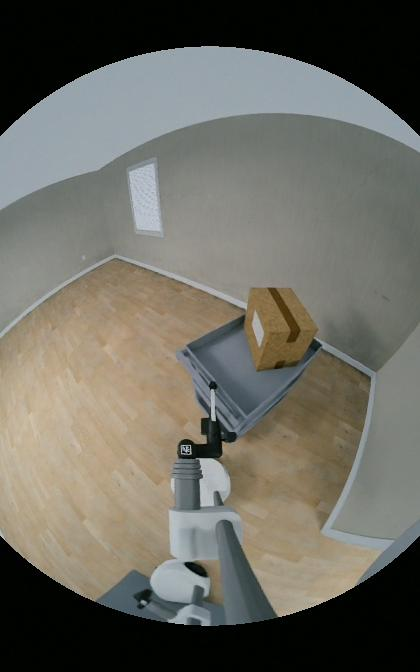

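Emit:
move:
  blocking: false
  r2: {"base":{"strafe_m":-0.4},"pace":"slow"}

Emit:
wait:
  seconds: 6

Emit:
move:
  blocking: false
  r2: {"base":{"rotate_rad":0.4},"pace":"slow"}

Emit:
wait:
  seconds: 3
  cameras: ["r2_head_camera","r1_head_right_camera","r2_head_right_camera"]

Scene clock: 679.27 s.
move: r2 moving
r1: as last shown
r1.lidar_m: 5.07 0.34 0.25 - 0.25 0.25 0.51 3.82 1.13 1.55 0.73 3.93
r1.motor_effort: lift_m=+14(14) arm_m=+5(5) wheel_0=+0(0) wheel_1=+0(0) wheel_2=+0(0)
r1.servo_current: wrist_yaw_rad=39(59) wrist_pitch_rad=39(46) wrist_roll_rad=59(59) gripper_m=39(46)
r1.contact_limits: translate_m 0.6
r1.wrist_depth_mm: - 136 - 521 298 198 - / - 137 - 525 303 198 - / 110 138 212 535 301 200 159 / 125 139 - 539 303 201 160 / - - - 544 306 202 160 / 1708 1756 193 544 191 201 160 / 1255 1118 1118 153 286 182 -
r2.base_odometry: x=-1.135 y=-3.103 heading=+0.180
r2.turned_by_wheels: +0.000
r2.turned_by_imu: +0.001
r2.base_tilt: forward=-0.6 right=+0.0
r2.lidar_m: 0.45 3.38 4.64 3.45 2.84 0.74 0.73 4.11 1.16 1.31 0.63 0.31
r2.base_status: strafe_m moving
r2.joint_positions: lift_m=+0.690 arm_m=+0.000 wrist_yaw_rad=-0.003 wrist_pitch_rad=+0.005 wrist_roll_rad=+1.569 gripper_m=-0.014
r2.joint_status: not commanded
r2.measured_speeds: translate_m=+0.000 strafe_m=-0.055 rotate_rad=+0.001 lift_m=+0.000 arm_m=+0.000 wrist_yaw_rad=+0.009 wrist_pitch_rad=+0.000 wrist_roll_rad=+0.000
r2.motor_effort: lift_m=+21(21) arm_m=-4(4) wheel_0=+11(11) wheel_1=-8(9) wheel_2=+0(7)
r2.servo_current: wrist_yaw_rad=46(59) wrist_pitch_rad=39(46) wrist_roll_rad=46(59) gripper_m=72(78)
r2.hand_pose: x=+0.4590 y=-0.0883 z=+0.8664 quat_wxyz=(+0.708, +0.706, +0.001, -0.003) (m; r2's base frame)
r2.wrist_depth_mm: - 370 - - - - - / - 469 - - - - - / - - - - - - - / - - - - - - - / - - - - - 1576 500 / - - 186 116 160 1499 466 / - - - - - 1808 1160
pictures: none

Scene clock: 683.90 s.
earlier move: r2 done
r1.base_odometry: x=-1.383 y=+1.566 heading=+2.909
r1.turned_by_wheels: +0.000
r1.turned_by_imu: +0.000
r1.base_tilt: forward=-1.6 right=+1.3
r1.lidar_m: 5.09 0.36 0.25 - 0.25 0.25 0.52 3.82 1.14 0.87 0.91 3.92
r1.base_status: not commanded
r1.joint_positions: lift_m=+0.300 arm_m=+0.000 wrist_yaw_rad=+3.092 wrist_pitch_rad=+0.002 wrist_roll_rad=+0.000 gripper_m=+0.056
r1.joint_status: not commanded
r1.measured_speeds: all 0
r1.motor_effort: lift_m=+14(14) arm_m=+5(5) wheel_0=+0(1) wheel_1=+0(0) wheel_2=+0(0)
r1.servo_current: wrist_yaw_rad=46(78) wrist_pitch_rad=39(52) wrist_roll_rad=33(65) gripper_m=39(46)
r1.contact_limits: translate_m 0.6
r1.hand_pose: x=-0.1129 y=+0.1016 z=+0.4780 quat_wxyz=(+0.025, -0.001, +0.000, +1.000) (m; r1's base frame)
r1.wrist_depth_mm: - 137 - 521 300 197 - / - 137 - 535 301 199 - / 110 138 211 535 303 200 160 / 125 139 - 539 303 200 160 / - - - 539 306 200 160 / 1756 1756 193 549 191 201 160 / 1255 1098 1118 153 285 181 -
r2.base_odometry: x=-1.066 y=-3.482 heading=+0.180
r2.turned_by_wheels: +0.000
r2.turned_by_imu: +0.002
r2.base_tilt: forward=-0.7 right=+0.1
r2.lidar_m: 0.44 0.57 4.96 3.72 1.36 0.89 1.32 0.87 0.85 0.97 1.54 0.35
r2.base_status: done
r2.joint_positions: lift_m=+0.690 arm_m=+0.000 wrist_yaw_rad=+0.004 wrist_pitch_rad=+0.005 wrist_roll_rad=+1.569 gripper_m=-0.014
r2.joint_status: not commanded
r2.measured_speeds: all 0
r2.motor_effort: lift_m=+21(21) arm_m=-4(4) wheel_0=+5(14) wheel_1=-3(10) wheel_2=+0(7)
r2.servo_current: wrist_yaw_rad=52(59) wrist_pitch_rad=46(52) wrist_roll_rad=39(65) gripper_m=72(85)
r2.hand_pose: x=+0.4596 y=-0.0863 z=+0.8664 quat_wxyz=(+0.708, +0.706, +0.003, -0.001) (m; r2's base frame)
r2.wrist_depth_mm: - 410 421 - 149 - - / - 394 394 103 163 - - / - 466 477 109 179 - - / - - 609 126 199 - - / - - - 142 224 1863 - / - - - 159 180 1576 504 / - - - - - 1863 459
wait: 4.63 of 6 s (r2 has come to rest)
pictures: none

Scene clock: 684.40 s.
move: r2 moving
r1: as last shown
r1.lidar_m: 5.08 0.34 0.25 - 0.25 0.25 0.49 3.84 1.14 0.86 0.95 3.95
r1.servo_current: wrist_yaw_rad=65(65) wrist_pitch_rad=46(52) wrist_roll_rad=52(59) gripper_m=39(46)
r1.contact_limits: translate_m 0.6
r1.wrist_depth_mm: - 137 - 525 297 198 - / - 137 - 530 300 198 - / 110 137 211 535 303 200 160 / 124 139 - 535 304 201 160 / - - - 539 304 202 160 / 1708 1756 194 544 190 200 160 / 1281 1098 1098 153 283 181 -
r2.base_odometry: x=-1.066 y=-3.482 heading=+0.304
r2.turned_by_wheels: +0.124
r2.turned_by_imu: +0.120
r2.base_tilt: forward=-0.7 right=+0.1
r2.lidar_m: 0.45 3.62 4.96 3.48 0.94 0.89 1.41 0.86 0.86 1.03 1.67 0.34
r2.base_status: rotate_rad moving
r2.joint_positions: lift_m=+0.690 arm_m=+0.000 wrist_yaw_rad=-0.007 wrist_pitch_rad=+0.005 wrist_roll_rad=+1.569 gripper_m=-0.014
r2.joint_status: not commanded
r2.measured_speeds: translate_m=+0.000 strafe_m=+0.001 rotate_rad=+0.483 lift_m=+0.000 arm_m=+0.000 wrist_yaw_rad=-0.007 wrist_pitch_rad=+0.000 wrist_roll_rad=+0.000
r2.motor_effort: lift_m=+21(21) arm_m=-4(4) wheel_0=-13(13) wheel_1=-8(9) wheel_2=-12(13)
r2.servo_current: wrist_yaw_rad=59(59) wrist_pitch_rad=46(46) wrist_roll_rad=39(52) gripper_m=72(78)
r2.hand_pose: x=+0.4587 y=-0.0895 z=+0.8664 quat_wxyz=(+0.708, +0.706, -0.001, -0.004) (m; r2's base frame)
r2.wrist_depth_mm: - 377 379 - 136 - - / - 392 402 - - - - / - 496 530 - 174 - - / - - - 114 197 - - / - - - 132 228 1661 - / - - 186 157 176 1618 488 / - - - - 410 - 436
pictures: none

Scene clock: 685.47 s.
earlier move: r2 done
r1.base_odometry: x=-1.383 y=+1.566 heading=+2.909
r1.turned_by_wheels: +0.000
r1.turned_by_imu: +0.000
r1.base_tilt: forward=-1.6 right=+1.3
r1.lidar_m: 5.09 0.36 0.25 - 0.25 0.25 0.49 3.82 1.15 0.86 0.97 3.96
r1.base_status: not commanded
r1.joint_positions: lift_m=+0.300 arm_m=+0.000 wrist_yaw_rad=+3.092 wrist_pitch_rad=+0.002 wrist_roll_rad=+0.000 gripper_m=+0.056
r1.joint_status: not commanded
r1.measured_speeds: all 0
r1.motor_effort: lift_m=+14(14) arm_m=+5(5) wheel_0=-1(1) wheel_1=+0(0) wheel_2=+0(0)
r1.servo_current: wrist_yaw_rad=46(65) wrist_pitch_rad=33(52) wrist_roll_rad=39(59) gripper_m=39(46)
r1.contact_limits: translate_m 0.6
r1.hand_pose: x=-0.1129 y=+0.1016 z=+0.4780 quat_wxyz=(+0.025, -0.001, +0.000, +1.000) (m; r1's base frame)
r1.wrist_depth_mm: - 137 - 525 298 197 - / - 137 - 525 300 199 - / 110 138 211 530 301 200 160 / 125 139 - 535 304 201 160 / - - - 544 306 201 160 / 1756 1756 194 549 191 201 160 / 1281 1098 1098 153 285 182 -
r2.base_odometry: x=-1.066 y=-3.482 heading=+0.578
r2.turned_by_wheels: +0.274
r2.turned_by_imu: +0.267
r2.base_tilt: forward=-0.7 right=+0.1
r2.lidar_m: 0.45 4.94 4.18 3.15 0.88 1.00 0.98 0.83 0.91 1.31 0.48 0.32
r2.base_status: done
r2.joint_positions: lift_m=+0.690 arm_m=+0.000 wrist_yaw_rad=-0.011 wrist_pitch_rad=+0.005 wrist_roll_rad=+1.569 gripper_m=-0.014
r2.joint_status: not commanded
r2.measured_speeds: all 0
r2.motor_effort: lift_m=+21(21) arm_m=-4(4) wheel_0=-6(15) wheel_1=-5(9) wheel_2=-10(14)
r2.servo_current: wrist_yaw_rad=72(72) wrist_pitch_rad=46(52) wrist_roll_rad=46(59) gripper_m=65(78)
r2.hand_pose: x=+0.4584 y=-0.0905 z=+0.8664 quat_wxyz=(+0.708, +0.707, -0.002, -0.006) (m; r2's base frame)
r2.wrist_depth_mm: - - - - - - - / - - - - - - - / - - - - - - - / - - - - - - - / - - - - - - 484 / - - 184 - - 442 1078 / - - - - - 1576 1182
wait: 1.07 of 3 s (r2 has come to rest)
pictures: r1_head_right_camera, r2_head_camera, r2_head_right_camera
Images, in order (width x height): r1_head_right_camera 420x672, r2_head_camera 420x560, r2_head_right_camera 420x672.

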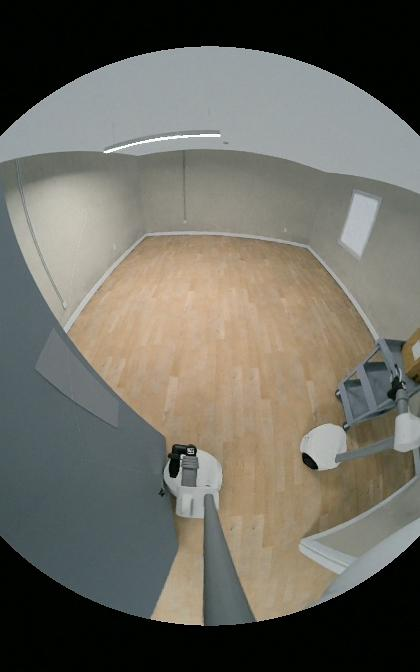

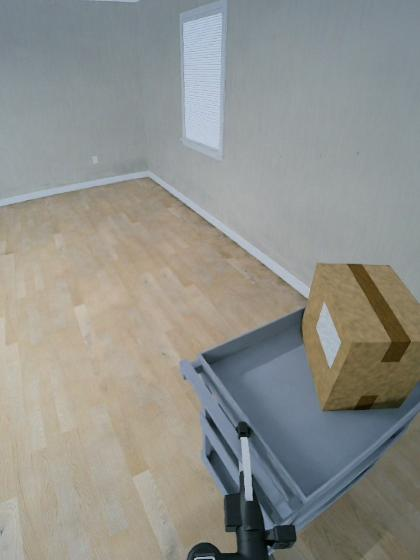

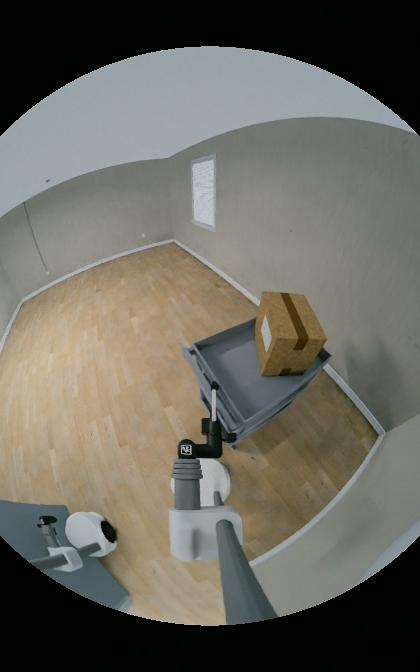

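Emit:
move:
  blocking: false
  r2: {"base":{"strafe_m":-0.35},"pace":"default"}

Emit:
wait:
  seconds: 5

Emit:
move:
  blocking: false
  r2: {"base":{"rotate_rad":0.35},"pace":"slow"}

Emit:
wait:
  seconds: 3
  cameras: ["r2_head_camera","r2_head_right_camera"]

Scene clock: 711.33 s.
move: r2 moving
r1: as last shown
r1.base_tilt: forward=-1.5 right=+1.3
r1.lidar_m: 5.08 0.34 0.25 - 0.25 0.26 0.49 3.84 1.16 0.91 0.98 3.89
r1.motor_effort: lift_m=+14(14) arm_m=+5(5) wheel_0=+0(1) wheel_1=+0(0) wheel_2=+0(0)
r1.servo_current: wrist_yaw_rad=26(65) wrist_pitch_rad=52(52) wrist_roll_rad=46(65) gripper_m=39(46)
r1.contact_limits: translate_m 0.6
r1.wrist_depth_mm: - 137 - 525 298 197 - / - 137 - 521 301 199 - / 110 137 210 539 303 200 160 / 125 139 - 539 304 201 160 / - - - 539 307 202 160 / 1756 1808 194 549 191 201 160 / 1229 1118 1138 153 285 182 -
r2.base_odometry: x=-1.046 y=-3.512 heading=+0.579
r2.turned_by_wheels: +0.000
r2.turned_by_imu: +0.001
r2.base_tilt: forward=-0.7 right=+0.0
r2.lidar_m: 0.47 4.95 4.19 3.18 0.89 1.34 0.86 0.82 0.88 1.26 0.51 0.33
r2.base_status: strafe_m moving
r2.joint_positions: lift_m=+0.690 arm_m=+0.000 wrist_yaw_rad=-0.011 wrist_pitch_rad=+0.005 wrist_roll_rad=+1.569 gripper_m=-0.014
r2.joint_status: not commanded
r2.measured_speeds: translate_m=+0.000 strafe_m=-0.141 rotate_rad=+0.001 lift_m=+0.000 arm_m=+0.000 wrist_yaw_rad=+0.002 wrist_pitch_rad=+0.000 wrist_roll_rad=+0.000
r2.motor_effort: lift_m=+21(21) arm_m=-4(4) wheel_0=+12(14) wheel_1=-13(13) wheel_2=-1(7)
r2.servo_current: wrist_yaw_rad=65(78) wrist_pitch_rad=46(52) wrist_roll_rad=46(52) gripper_m=78(78)
r2.hand_pose: x=+0.4584 y=-0.0905 z=+0.8664 quat_wxyz=(+0.708, +0.707, -0.002, -0.006) (m; r2's base frame)
r2.wrist_depth_mm: - - - - - - - / - - - - - - - / - - - - - - - / - - - - - - - / - - - - - - 492 / - - 186 - - 436 442 / - - - - - 1576 1182
pictures: none

Scene clock: 713.33 s.
earlier move: r2 done
r1.base_odometry: x=-1.383 y=+1.566 heading=+2.909
r1.turned_by_wheels: +0.000
r1.turned_by_imu: +0.000
r1.base_tilt: forward=-1.6 right=+1.2
r1.lidar_m: 5.09 0.35 0.25 - 0.25 0.25 0.50 3.79 1.15 1.16 1.62 3.96
r1.base_status: not commanded
r1.joint_positions: lift_m=+0.300 arm_m=+0.000 wrist_yaw_rad=+3.092 wrist_pitch_rad=+0.002 wrist_roll_rad=+0.000 gripper_m=+0.056
r1.joint_status: not commanded
r1.measured_speeds: all 0
r1.motor_effort: lift_m=+14(14) arm_m=+5(5) wheel_0=+0(1) wheel_1=+0(0) wheel_2=+0(0)
r1.servo_current: wrist_yaw_rad=46(65) wrist_pitch_rad=39(52) wrist_roll_rad=52(65) gripper_m=39(46)
r1.contact_limits: translate_m 0.6
r1.hand_pose: x=-0.1129 y=+0.1016 z=+0.4780 quat_wxyz=(+0.025, -0.001, +0.000, +1.000) (m; r1's base frame)
r1.wrist_depth_mm: - 137 - 517 298 198 - / - 137 - 525 300 199 - / 110 138 211 535 303 200 159 / 124 139 - 535 306 200 160 / - - - 535 306 200 160 / 1708 1756 194 544 190 201 160 / 1229 1118 1138 154 282 182 -
r2.base_odometry: x=-0.875 y=-3.775 heading=+0.578
r2.turned_by_wheels: +0.000
r2.turned_by_imu: +0.001
r2.base_tilt: forward=-0.7 right=+0.1
r2.lidar_m: 0.46 5.10 4.56 3.45 1.19 1.59 0.74 0.70 0.76 1.07 1.36 0.35
r2.base_status: done
r2.joint_positions: lift_m=+0.690 arm_m=+0.000 wrist_yaw_rad=-0.001 wrist_pitch_rad=+0.005 wrist_roll_rad=+1.569 gripper_m=-0.014
r2.joint_status: not commanded
r2.measured_speeds: all 0
r2.motor_effort: lift_m=+21(21) arm_m=-4(4) wheel_0=+2(18) wheel_1=-2(13) wheel_2=-1(7)
r2.servo_current: wrist_yaw_rad=52(78) wrist_pitch_rad=46(52) wrist_roll_rad=46(59) gripper_m=72(78)
r2.hand_pose: x=+0.4593 y=-0.0876 z=+0.8664 quat_wxyz=(+0.708, +0.707, +0.002, -0.002) (m; r2's base frame)
r2.wrist_depth_mm: - 384 387 - 137 - - / - 384 389 - - - - / - 580 512 - 173 - - / - - - 115 196 - - / - - - 132 224 1708 - / - - 186 154 180 1576 492 / - - - - 397 - 452
wait: 2.00 of 5 s (r2 has come to rest)
pictures: none

Scene clock: 713.83 s.
move: r2 moving
r1: as last shown
r1.base_tilt: forward=-1.6 right=+1.3
r1.lidar_m: 5.09 0.36 0.25 - 0.25 0.25 0.52 3.83 1.14 1.15 1.61 3.91
r1.servo_current: wrist_yaw_rad=46(46) wrist_pitch_rad=46(46) wrist_roll_rad=33(52) gripper_m=39(46)
r1.contact_limits: translate_m 0.6
r1.wrist_depth_mm: - 137 - 521 297 197 - / - 137 - 530 301 198 - / 110 138 212 530 303 200 160 / 124 139 - 535 306 200 160 / - - - 544 306 201 160 / 1808 1808 193 544 190 200 160 / 1255 1118 1118 153 285 182 -
r2.base_odometry: x=-0.875 y=-3.775 heading=+0.702
r2.turned_by_wheels: +0.124
r2.turned_by_imu: +0.120
r2.base_tilt: forward=-0.7 right=+0.1
r2.lidar_m: 0.43 5.09 4.15 1.24 1.17 1.66 0.70 0.69 0.79 1.24 1.36 0.32
r2.base_status: rotate_rad moving
r2.joint_positions: lift_m=+0.690 arm_m=+0.000 wrist_yaw_rad=-0.007 wrist_pitch_rad=+0.005 wrist_roll_rad=+1.569 gripper_m=-0.014
r2.joint_status: not commanded
r2.measured_speeds: translate_m=+0.001 strafe_m=+0.001 rotate_rad=+0.486 lift_m=+0.000 arm_m=+0.000 wrist_yaw_rad=-0.001 wrist_pitch_rad=+0.000 wrist_roll_rad=+0.000
r2.motor_effort: lift_m=+21(21) arm_m=-4(4) wheel_0=-14(15) wheel_1=-9(9) wheel_2=-14(14)
r2.servo_current: wrist_yaw_rad=46(59) wrist_pitch_rad=46(46) wrist_roll_rad=59(59) gripper_m=72(78)
r2.hand_pose: x=+0.4587 y=-0.0896 z=+0.8664 quat_wxyz=(+0.708, +0.707, -0.001, -0.004) (m; r2's base frame)
r2.wrist_depth_mm: - 349 351 - - - - / - 421 433 - - - - / - - 615 - 167 - - / - - - - 190 - - / - - - 119 228 1576 535 / - - 185 155 180 1661 484 / - - - - 410 - 415
pictures: none

Scene clock: 714.80 s.
earlier move: r2 done
r1.base_odometry: x=-1.383 y=+1.566 heading=+2.909
r1.turned_by_wheels: +0.000
r1.turned_by_imu: +0.000
r1.base_tilt: forward=-1.6 right=+1.3
r1.lidar_m: 5.07 0.34 0.25 - 0.25 0.25 0.49 3.83 1.13 1.16 1.56 3.94
r1.base_status: not commanded
r1.joint_positions: lift_m=+0.300 arm_m=+0.000 wrist_yaw_rad=+3.092 wrist_pitch_rad=+0.002 wrist_roll_rad=+0.000 gripper_m=+0.056
r1.joint_status: not commanded
r1.measured_speeds: all 0
r1.motor_effort: lift_m=+14(14) arm_m=+5(5) wheel_0=+0(1) wheel_1=+0(0) wheel_2=+0(0)
r1.servo_current: wrist_yaw_rad=39(59) wrist_pitch_rad=46(46) wrist_roll_rad=46(65) gripper_m=33(46)
r1.contact_limits: translate_m 0.6
r1.hand_pose: x=-0.1129 y=+0.1016 z=+0.4780 quat_wxyz=(+0.025, -0.001, +0.000, +1.000) (m; r1's base frame)
r1.wrist_depth_mm: - 137 - 525 298 198 - / - 137 - 525 301 198 - / 110 138 211 539 303 200 159 / 124 139 - 539 304 200 160 / - - - 549 303 200 160 / 1756 1756 193 549 191 200 160 / 1255 1078 1160 154 285 182 -
r2.base_odometry: x=-0.875 y=-3.775 heading=+0.926
r2.turned_by_wheels: +0.224
r2.turned_by_imu: +0.217
r2.base_tilt: forward=-0.7 right=+0.1
r2.lidar_m: 0.48 5.17 3.65 1.16 1.32 0.75 0.68 0.69 0.90 1.36 0.44 0.33
r2.base_status: done
r2.joint_positions: lift_m=+0.690 arm_m=+0.000 wrist_yaw_rad=-0.015 wrist_pitch_rad=+0.005 wrist_roll_rad=+1.570 gripper_m=-0.014
r2.joint_status: not commanded
r2.measured_speeds: all 0
r2.motor_effort: lift_m=+21(21) arm_m=-2(4) wheel_0=-9(15) wheel_1=-7(9) wheel_2=-12(14)
r2.servo_current: wrist_yaw_rad=85(91) wrist_pitch_rad=46(52) wrist_roll_rad=59(59) gripper_m=65(78)
r2.hand_pose: x=+0.4580 y=-0.0916 z=+0.8664 quat_wxyz=(+0.707, +0.707, -0.003, -0.007) (m; r2's base frame)
r2.wrist_depth_mm: - - - - - - - / - - - - - - - / - - - - - - - / - - - - - - - / - - - - - - - / - - - - - - 1182 / - - - - - 1661 1160
wait: 0.97 of 3 s (r2 has come to rest)
pictures: r2_head_camera, r2_head_right_camera
Images, in order (width x height): r2_head_camera 420x560, r2_head_right_camera 420x672.

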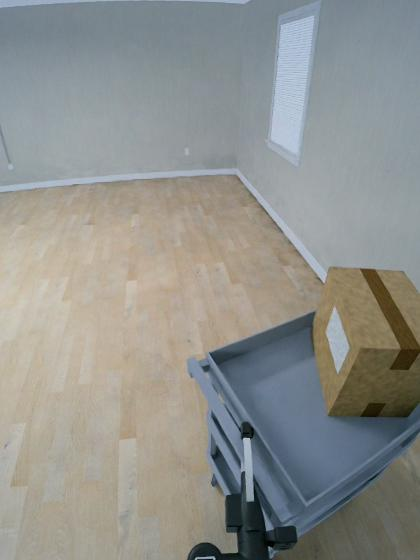

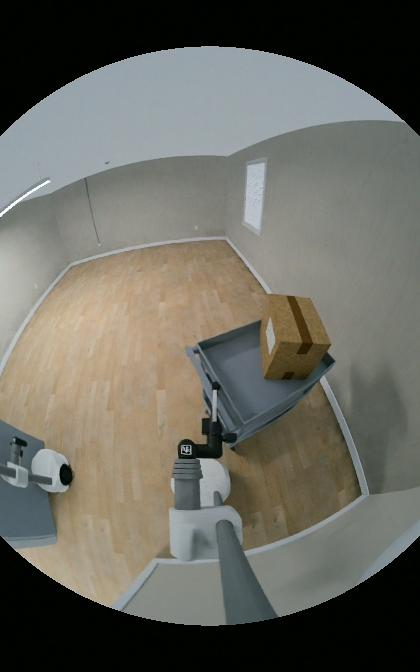

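Emit:
move:
  blocking: false
  r2: {"base":{"strafe_m":-0.35},"pace":"slow","contact_limits":{"strafe_m":0.3}}

Emit:
wait:
  seconds: 6
  cameras: ["r2_head_camera","r2_head_right_camera"]

Scene clock: 719.80 s.
move: r2 moving
r1: as last shown
r1.lidar_m: 5.07 0.34 0.25 - 0.25 0.25 0.49 3.82 1.15 1.17 1.58 3.93
r1.servo_current: wrist_yaw_rad=59(72) wrist_pitch_rad=39(52) wrist_roll_rad=46(65) gripper_m=39(46)
r1.contact_limits: translate_m 0.6
r1.wrist_depth_mm: - 137 - 521 298 197 - / - 137 - 525 301 199 - / 110 138 211 535 301 200 160 / 124 139 - 544 304 200 160 / - - - 539 307 200 160 / 1756 1756 193 544 190 200 160 / 1255 1118 1118 153 285 182 -
r2.base_odometry: x=-0.863 y=-3.784 heading=+0.926
r2.turned_by_wheels: -0.001
r2.turned_by_imu: +0.000
r2.base_tilt: forward=-0.7 right=+0.1
r2.lidar_m: 0.47 5.16 3.69 1.20 1.32 0.76 0.69 0.70 0.89 1.34 0.46 0.31
r2.base_status: strafe_m moving
r2.joint_positions: lift_m=+0.690 arm_m=+0.000 wrist_yaw_rad=-0.015 wrist_pitch_rad=+0.005 wrist_roll_rad=+1.570 gripper_m=-0.014
r2.joint_status: not commanded
r2.measured_speeds: translate_m=+0.000 strafe_m=-0.056 rotate_rad=+0.000 lift_m=+0.000 arm_m=+0.000 wrist_yaw_rad=+0.000 wrist_pitch_rad=+0.000 wrist_roll_rad=+0.000
r2.motor_effort: lift_m=+21(21) arm_m=+4(4) wheel_0=+9(11) wheel_1=-10(12) wheel_2=-2(9)
r2.servo_current: wrist_yaw_rad=78(91) wrist_pitch_rad=46(46) wrist_roll_rad=46(52) gripper_m=78(78)
r2.contact_limits: strafe_m 0.3
r2.hand_pose: x=+0.4580 y=-0.0916 z=+0.8664 quat_wxyz=(+0.707, +0.707, -0.003, -0.007) (m; r2's base frame)
r2.wrist_depth_mm: - - - - - - - / - - - - - - - / - - - - - - - / - - - - - - - / - - - - - - - / - - - - - - 1118 / - - - - - 1708 1182
pictures: none

Scene clock: 723.97 s.
earlier move: r2 done
r1.base_odometry: x=-1.383 y=+1.566 heading=+2.909
r1.turned_by_wheels: +0.000
r1.turned_by_imu: +0.000
r1.base_tilt: forward=-1.6 right=+1.3
r1.lidar_m: 5.07 0.35 0.25 - 0.25 0.25 0.52 3.82 1.14 1.50 1.79 3.97
r1.base_status: not commanded
r1.joint_positions: lift_m=+0.300 arm_m=+0.000 wrist_yaw_rad=+3.092 wrist_pitch_rad=+0.002 wrist_roll_rad=+0.000 gripper_m=+0.056
r1.joint_status: not commanded
r1.measured_speeds: all 0
r1.motor_effort: lift_m=+14(14) arm_m=+5(5) wheel_0=+0(1) wheel_1=+0(0) wheel_2=+0(0)
r1.servo_current: wrist_yaw_rad=33(78) wrist_pitch_rad=52(52) wrist_roll_rad=46(65) gripper_m=46(46)
r1.contact_limits: translate_m 0.6
r1.hand_pose: x=-0.1129 y=+0.1016 z=+0.4780 quat_wxyz=(+0.025, -0.001, +0.000, +1.000) (m; r1's base frame)
r1.wrist_depth_mm: - 137 - 525 298 197 - / - 137 - 535 301 199 - / 110 137 212 535 303 200 160 / 125 139 - 539 304 200 160 / - - - 539 307 202 160 / 1756 1708 194 544 191 201 160 / 1255 1118 1118 153 285 182 -
r2.base_odometry: x=-0.595 y=-3.986 heading=+0.926
r2.turned_by_wheels: +0.001
r2.turned_by_imu: +0.002
r2.base_tilt: forward=-0.7 right=+0.0
r2.lidar_m: 0.43 5.19 4.03 1.52 1.90 0.73 0.64 0.66 0.85 1.02 1.01 0.32
r2.base_status: done
r2.joint_positions: lift_m=+0.690 arm_m=+0.000 wrist_yaw_rad=+0.003 wrist_pitch_rad=+0.005 wrist_roll_rad=+1.570 gripper_m=-0.014
r2.joint_status: not commanded
r2.measured_speeds: all 0
r2.motor_effort: lift_m=+21(21) arm_m=+4(4) wheel_0=+6(12) wheel_1=-3(12) wheel_2=-3(9)
r2.servo_current: wrist_yaw_rad=52(98) wrist_pitch_rad=52(52) wrist_roll_rad=46(59) gripper_m=78(85)
r2.contact_limits: strafe_m 0.3
r2.hand_pose: x=+0.4595 y=-0.0866 z=+0.8664 quat_wxyz=(+0.707, +0.707, +0.003, -0.001) (m; r2's base frame)
r2.wrist_depth_mm: - 351 353 - - - - / - 410 415 - - - - / - - 591 - 165 - - / - - - - 185 - - / - - - 120 221 1576 521 / - - 187 143 177 1618 473 / - - - - - 418 418
wait: 4.17 of 6 s (r2 has come to rest)
pictures: r2_head_camera, r2_head_right_camera
Images, in order (width x height): r2_head_camera 420x560, r2_head_right_camera 420x672.

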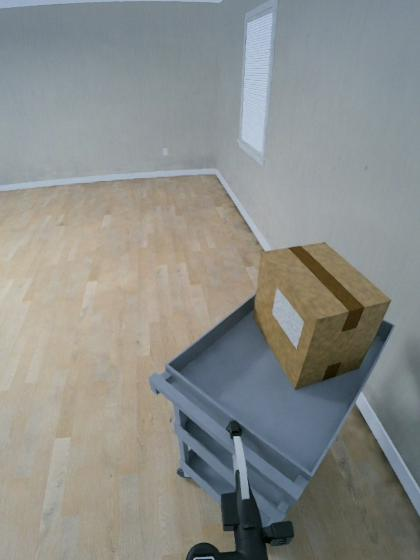

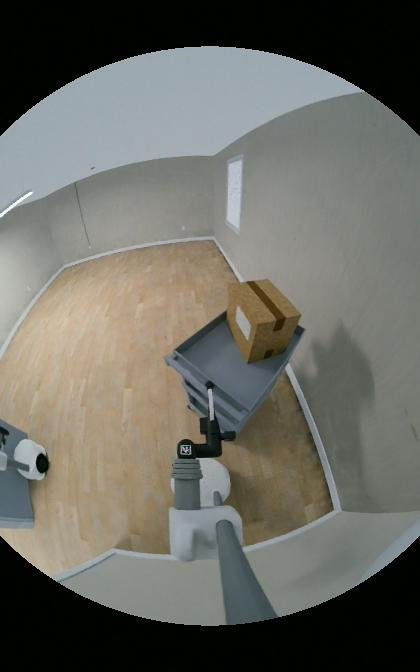

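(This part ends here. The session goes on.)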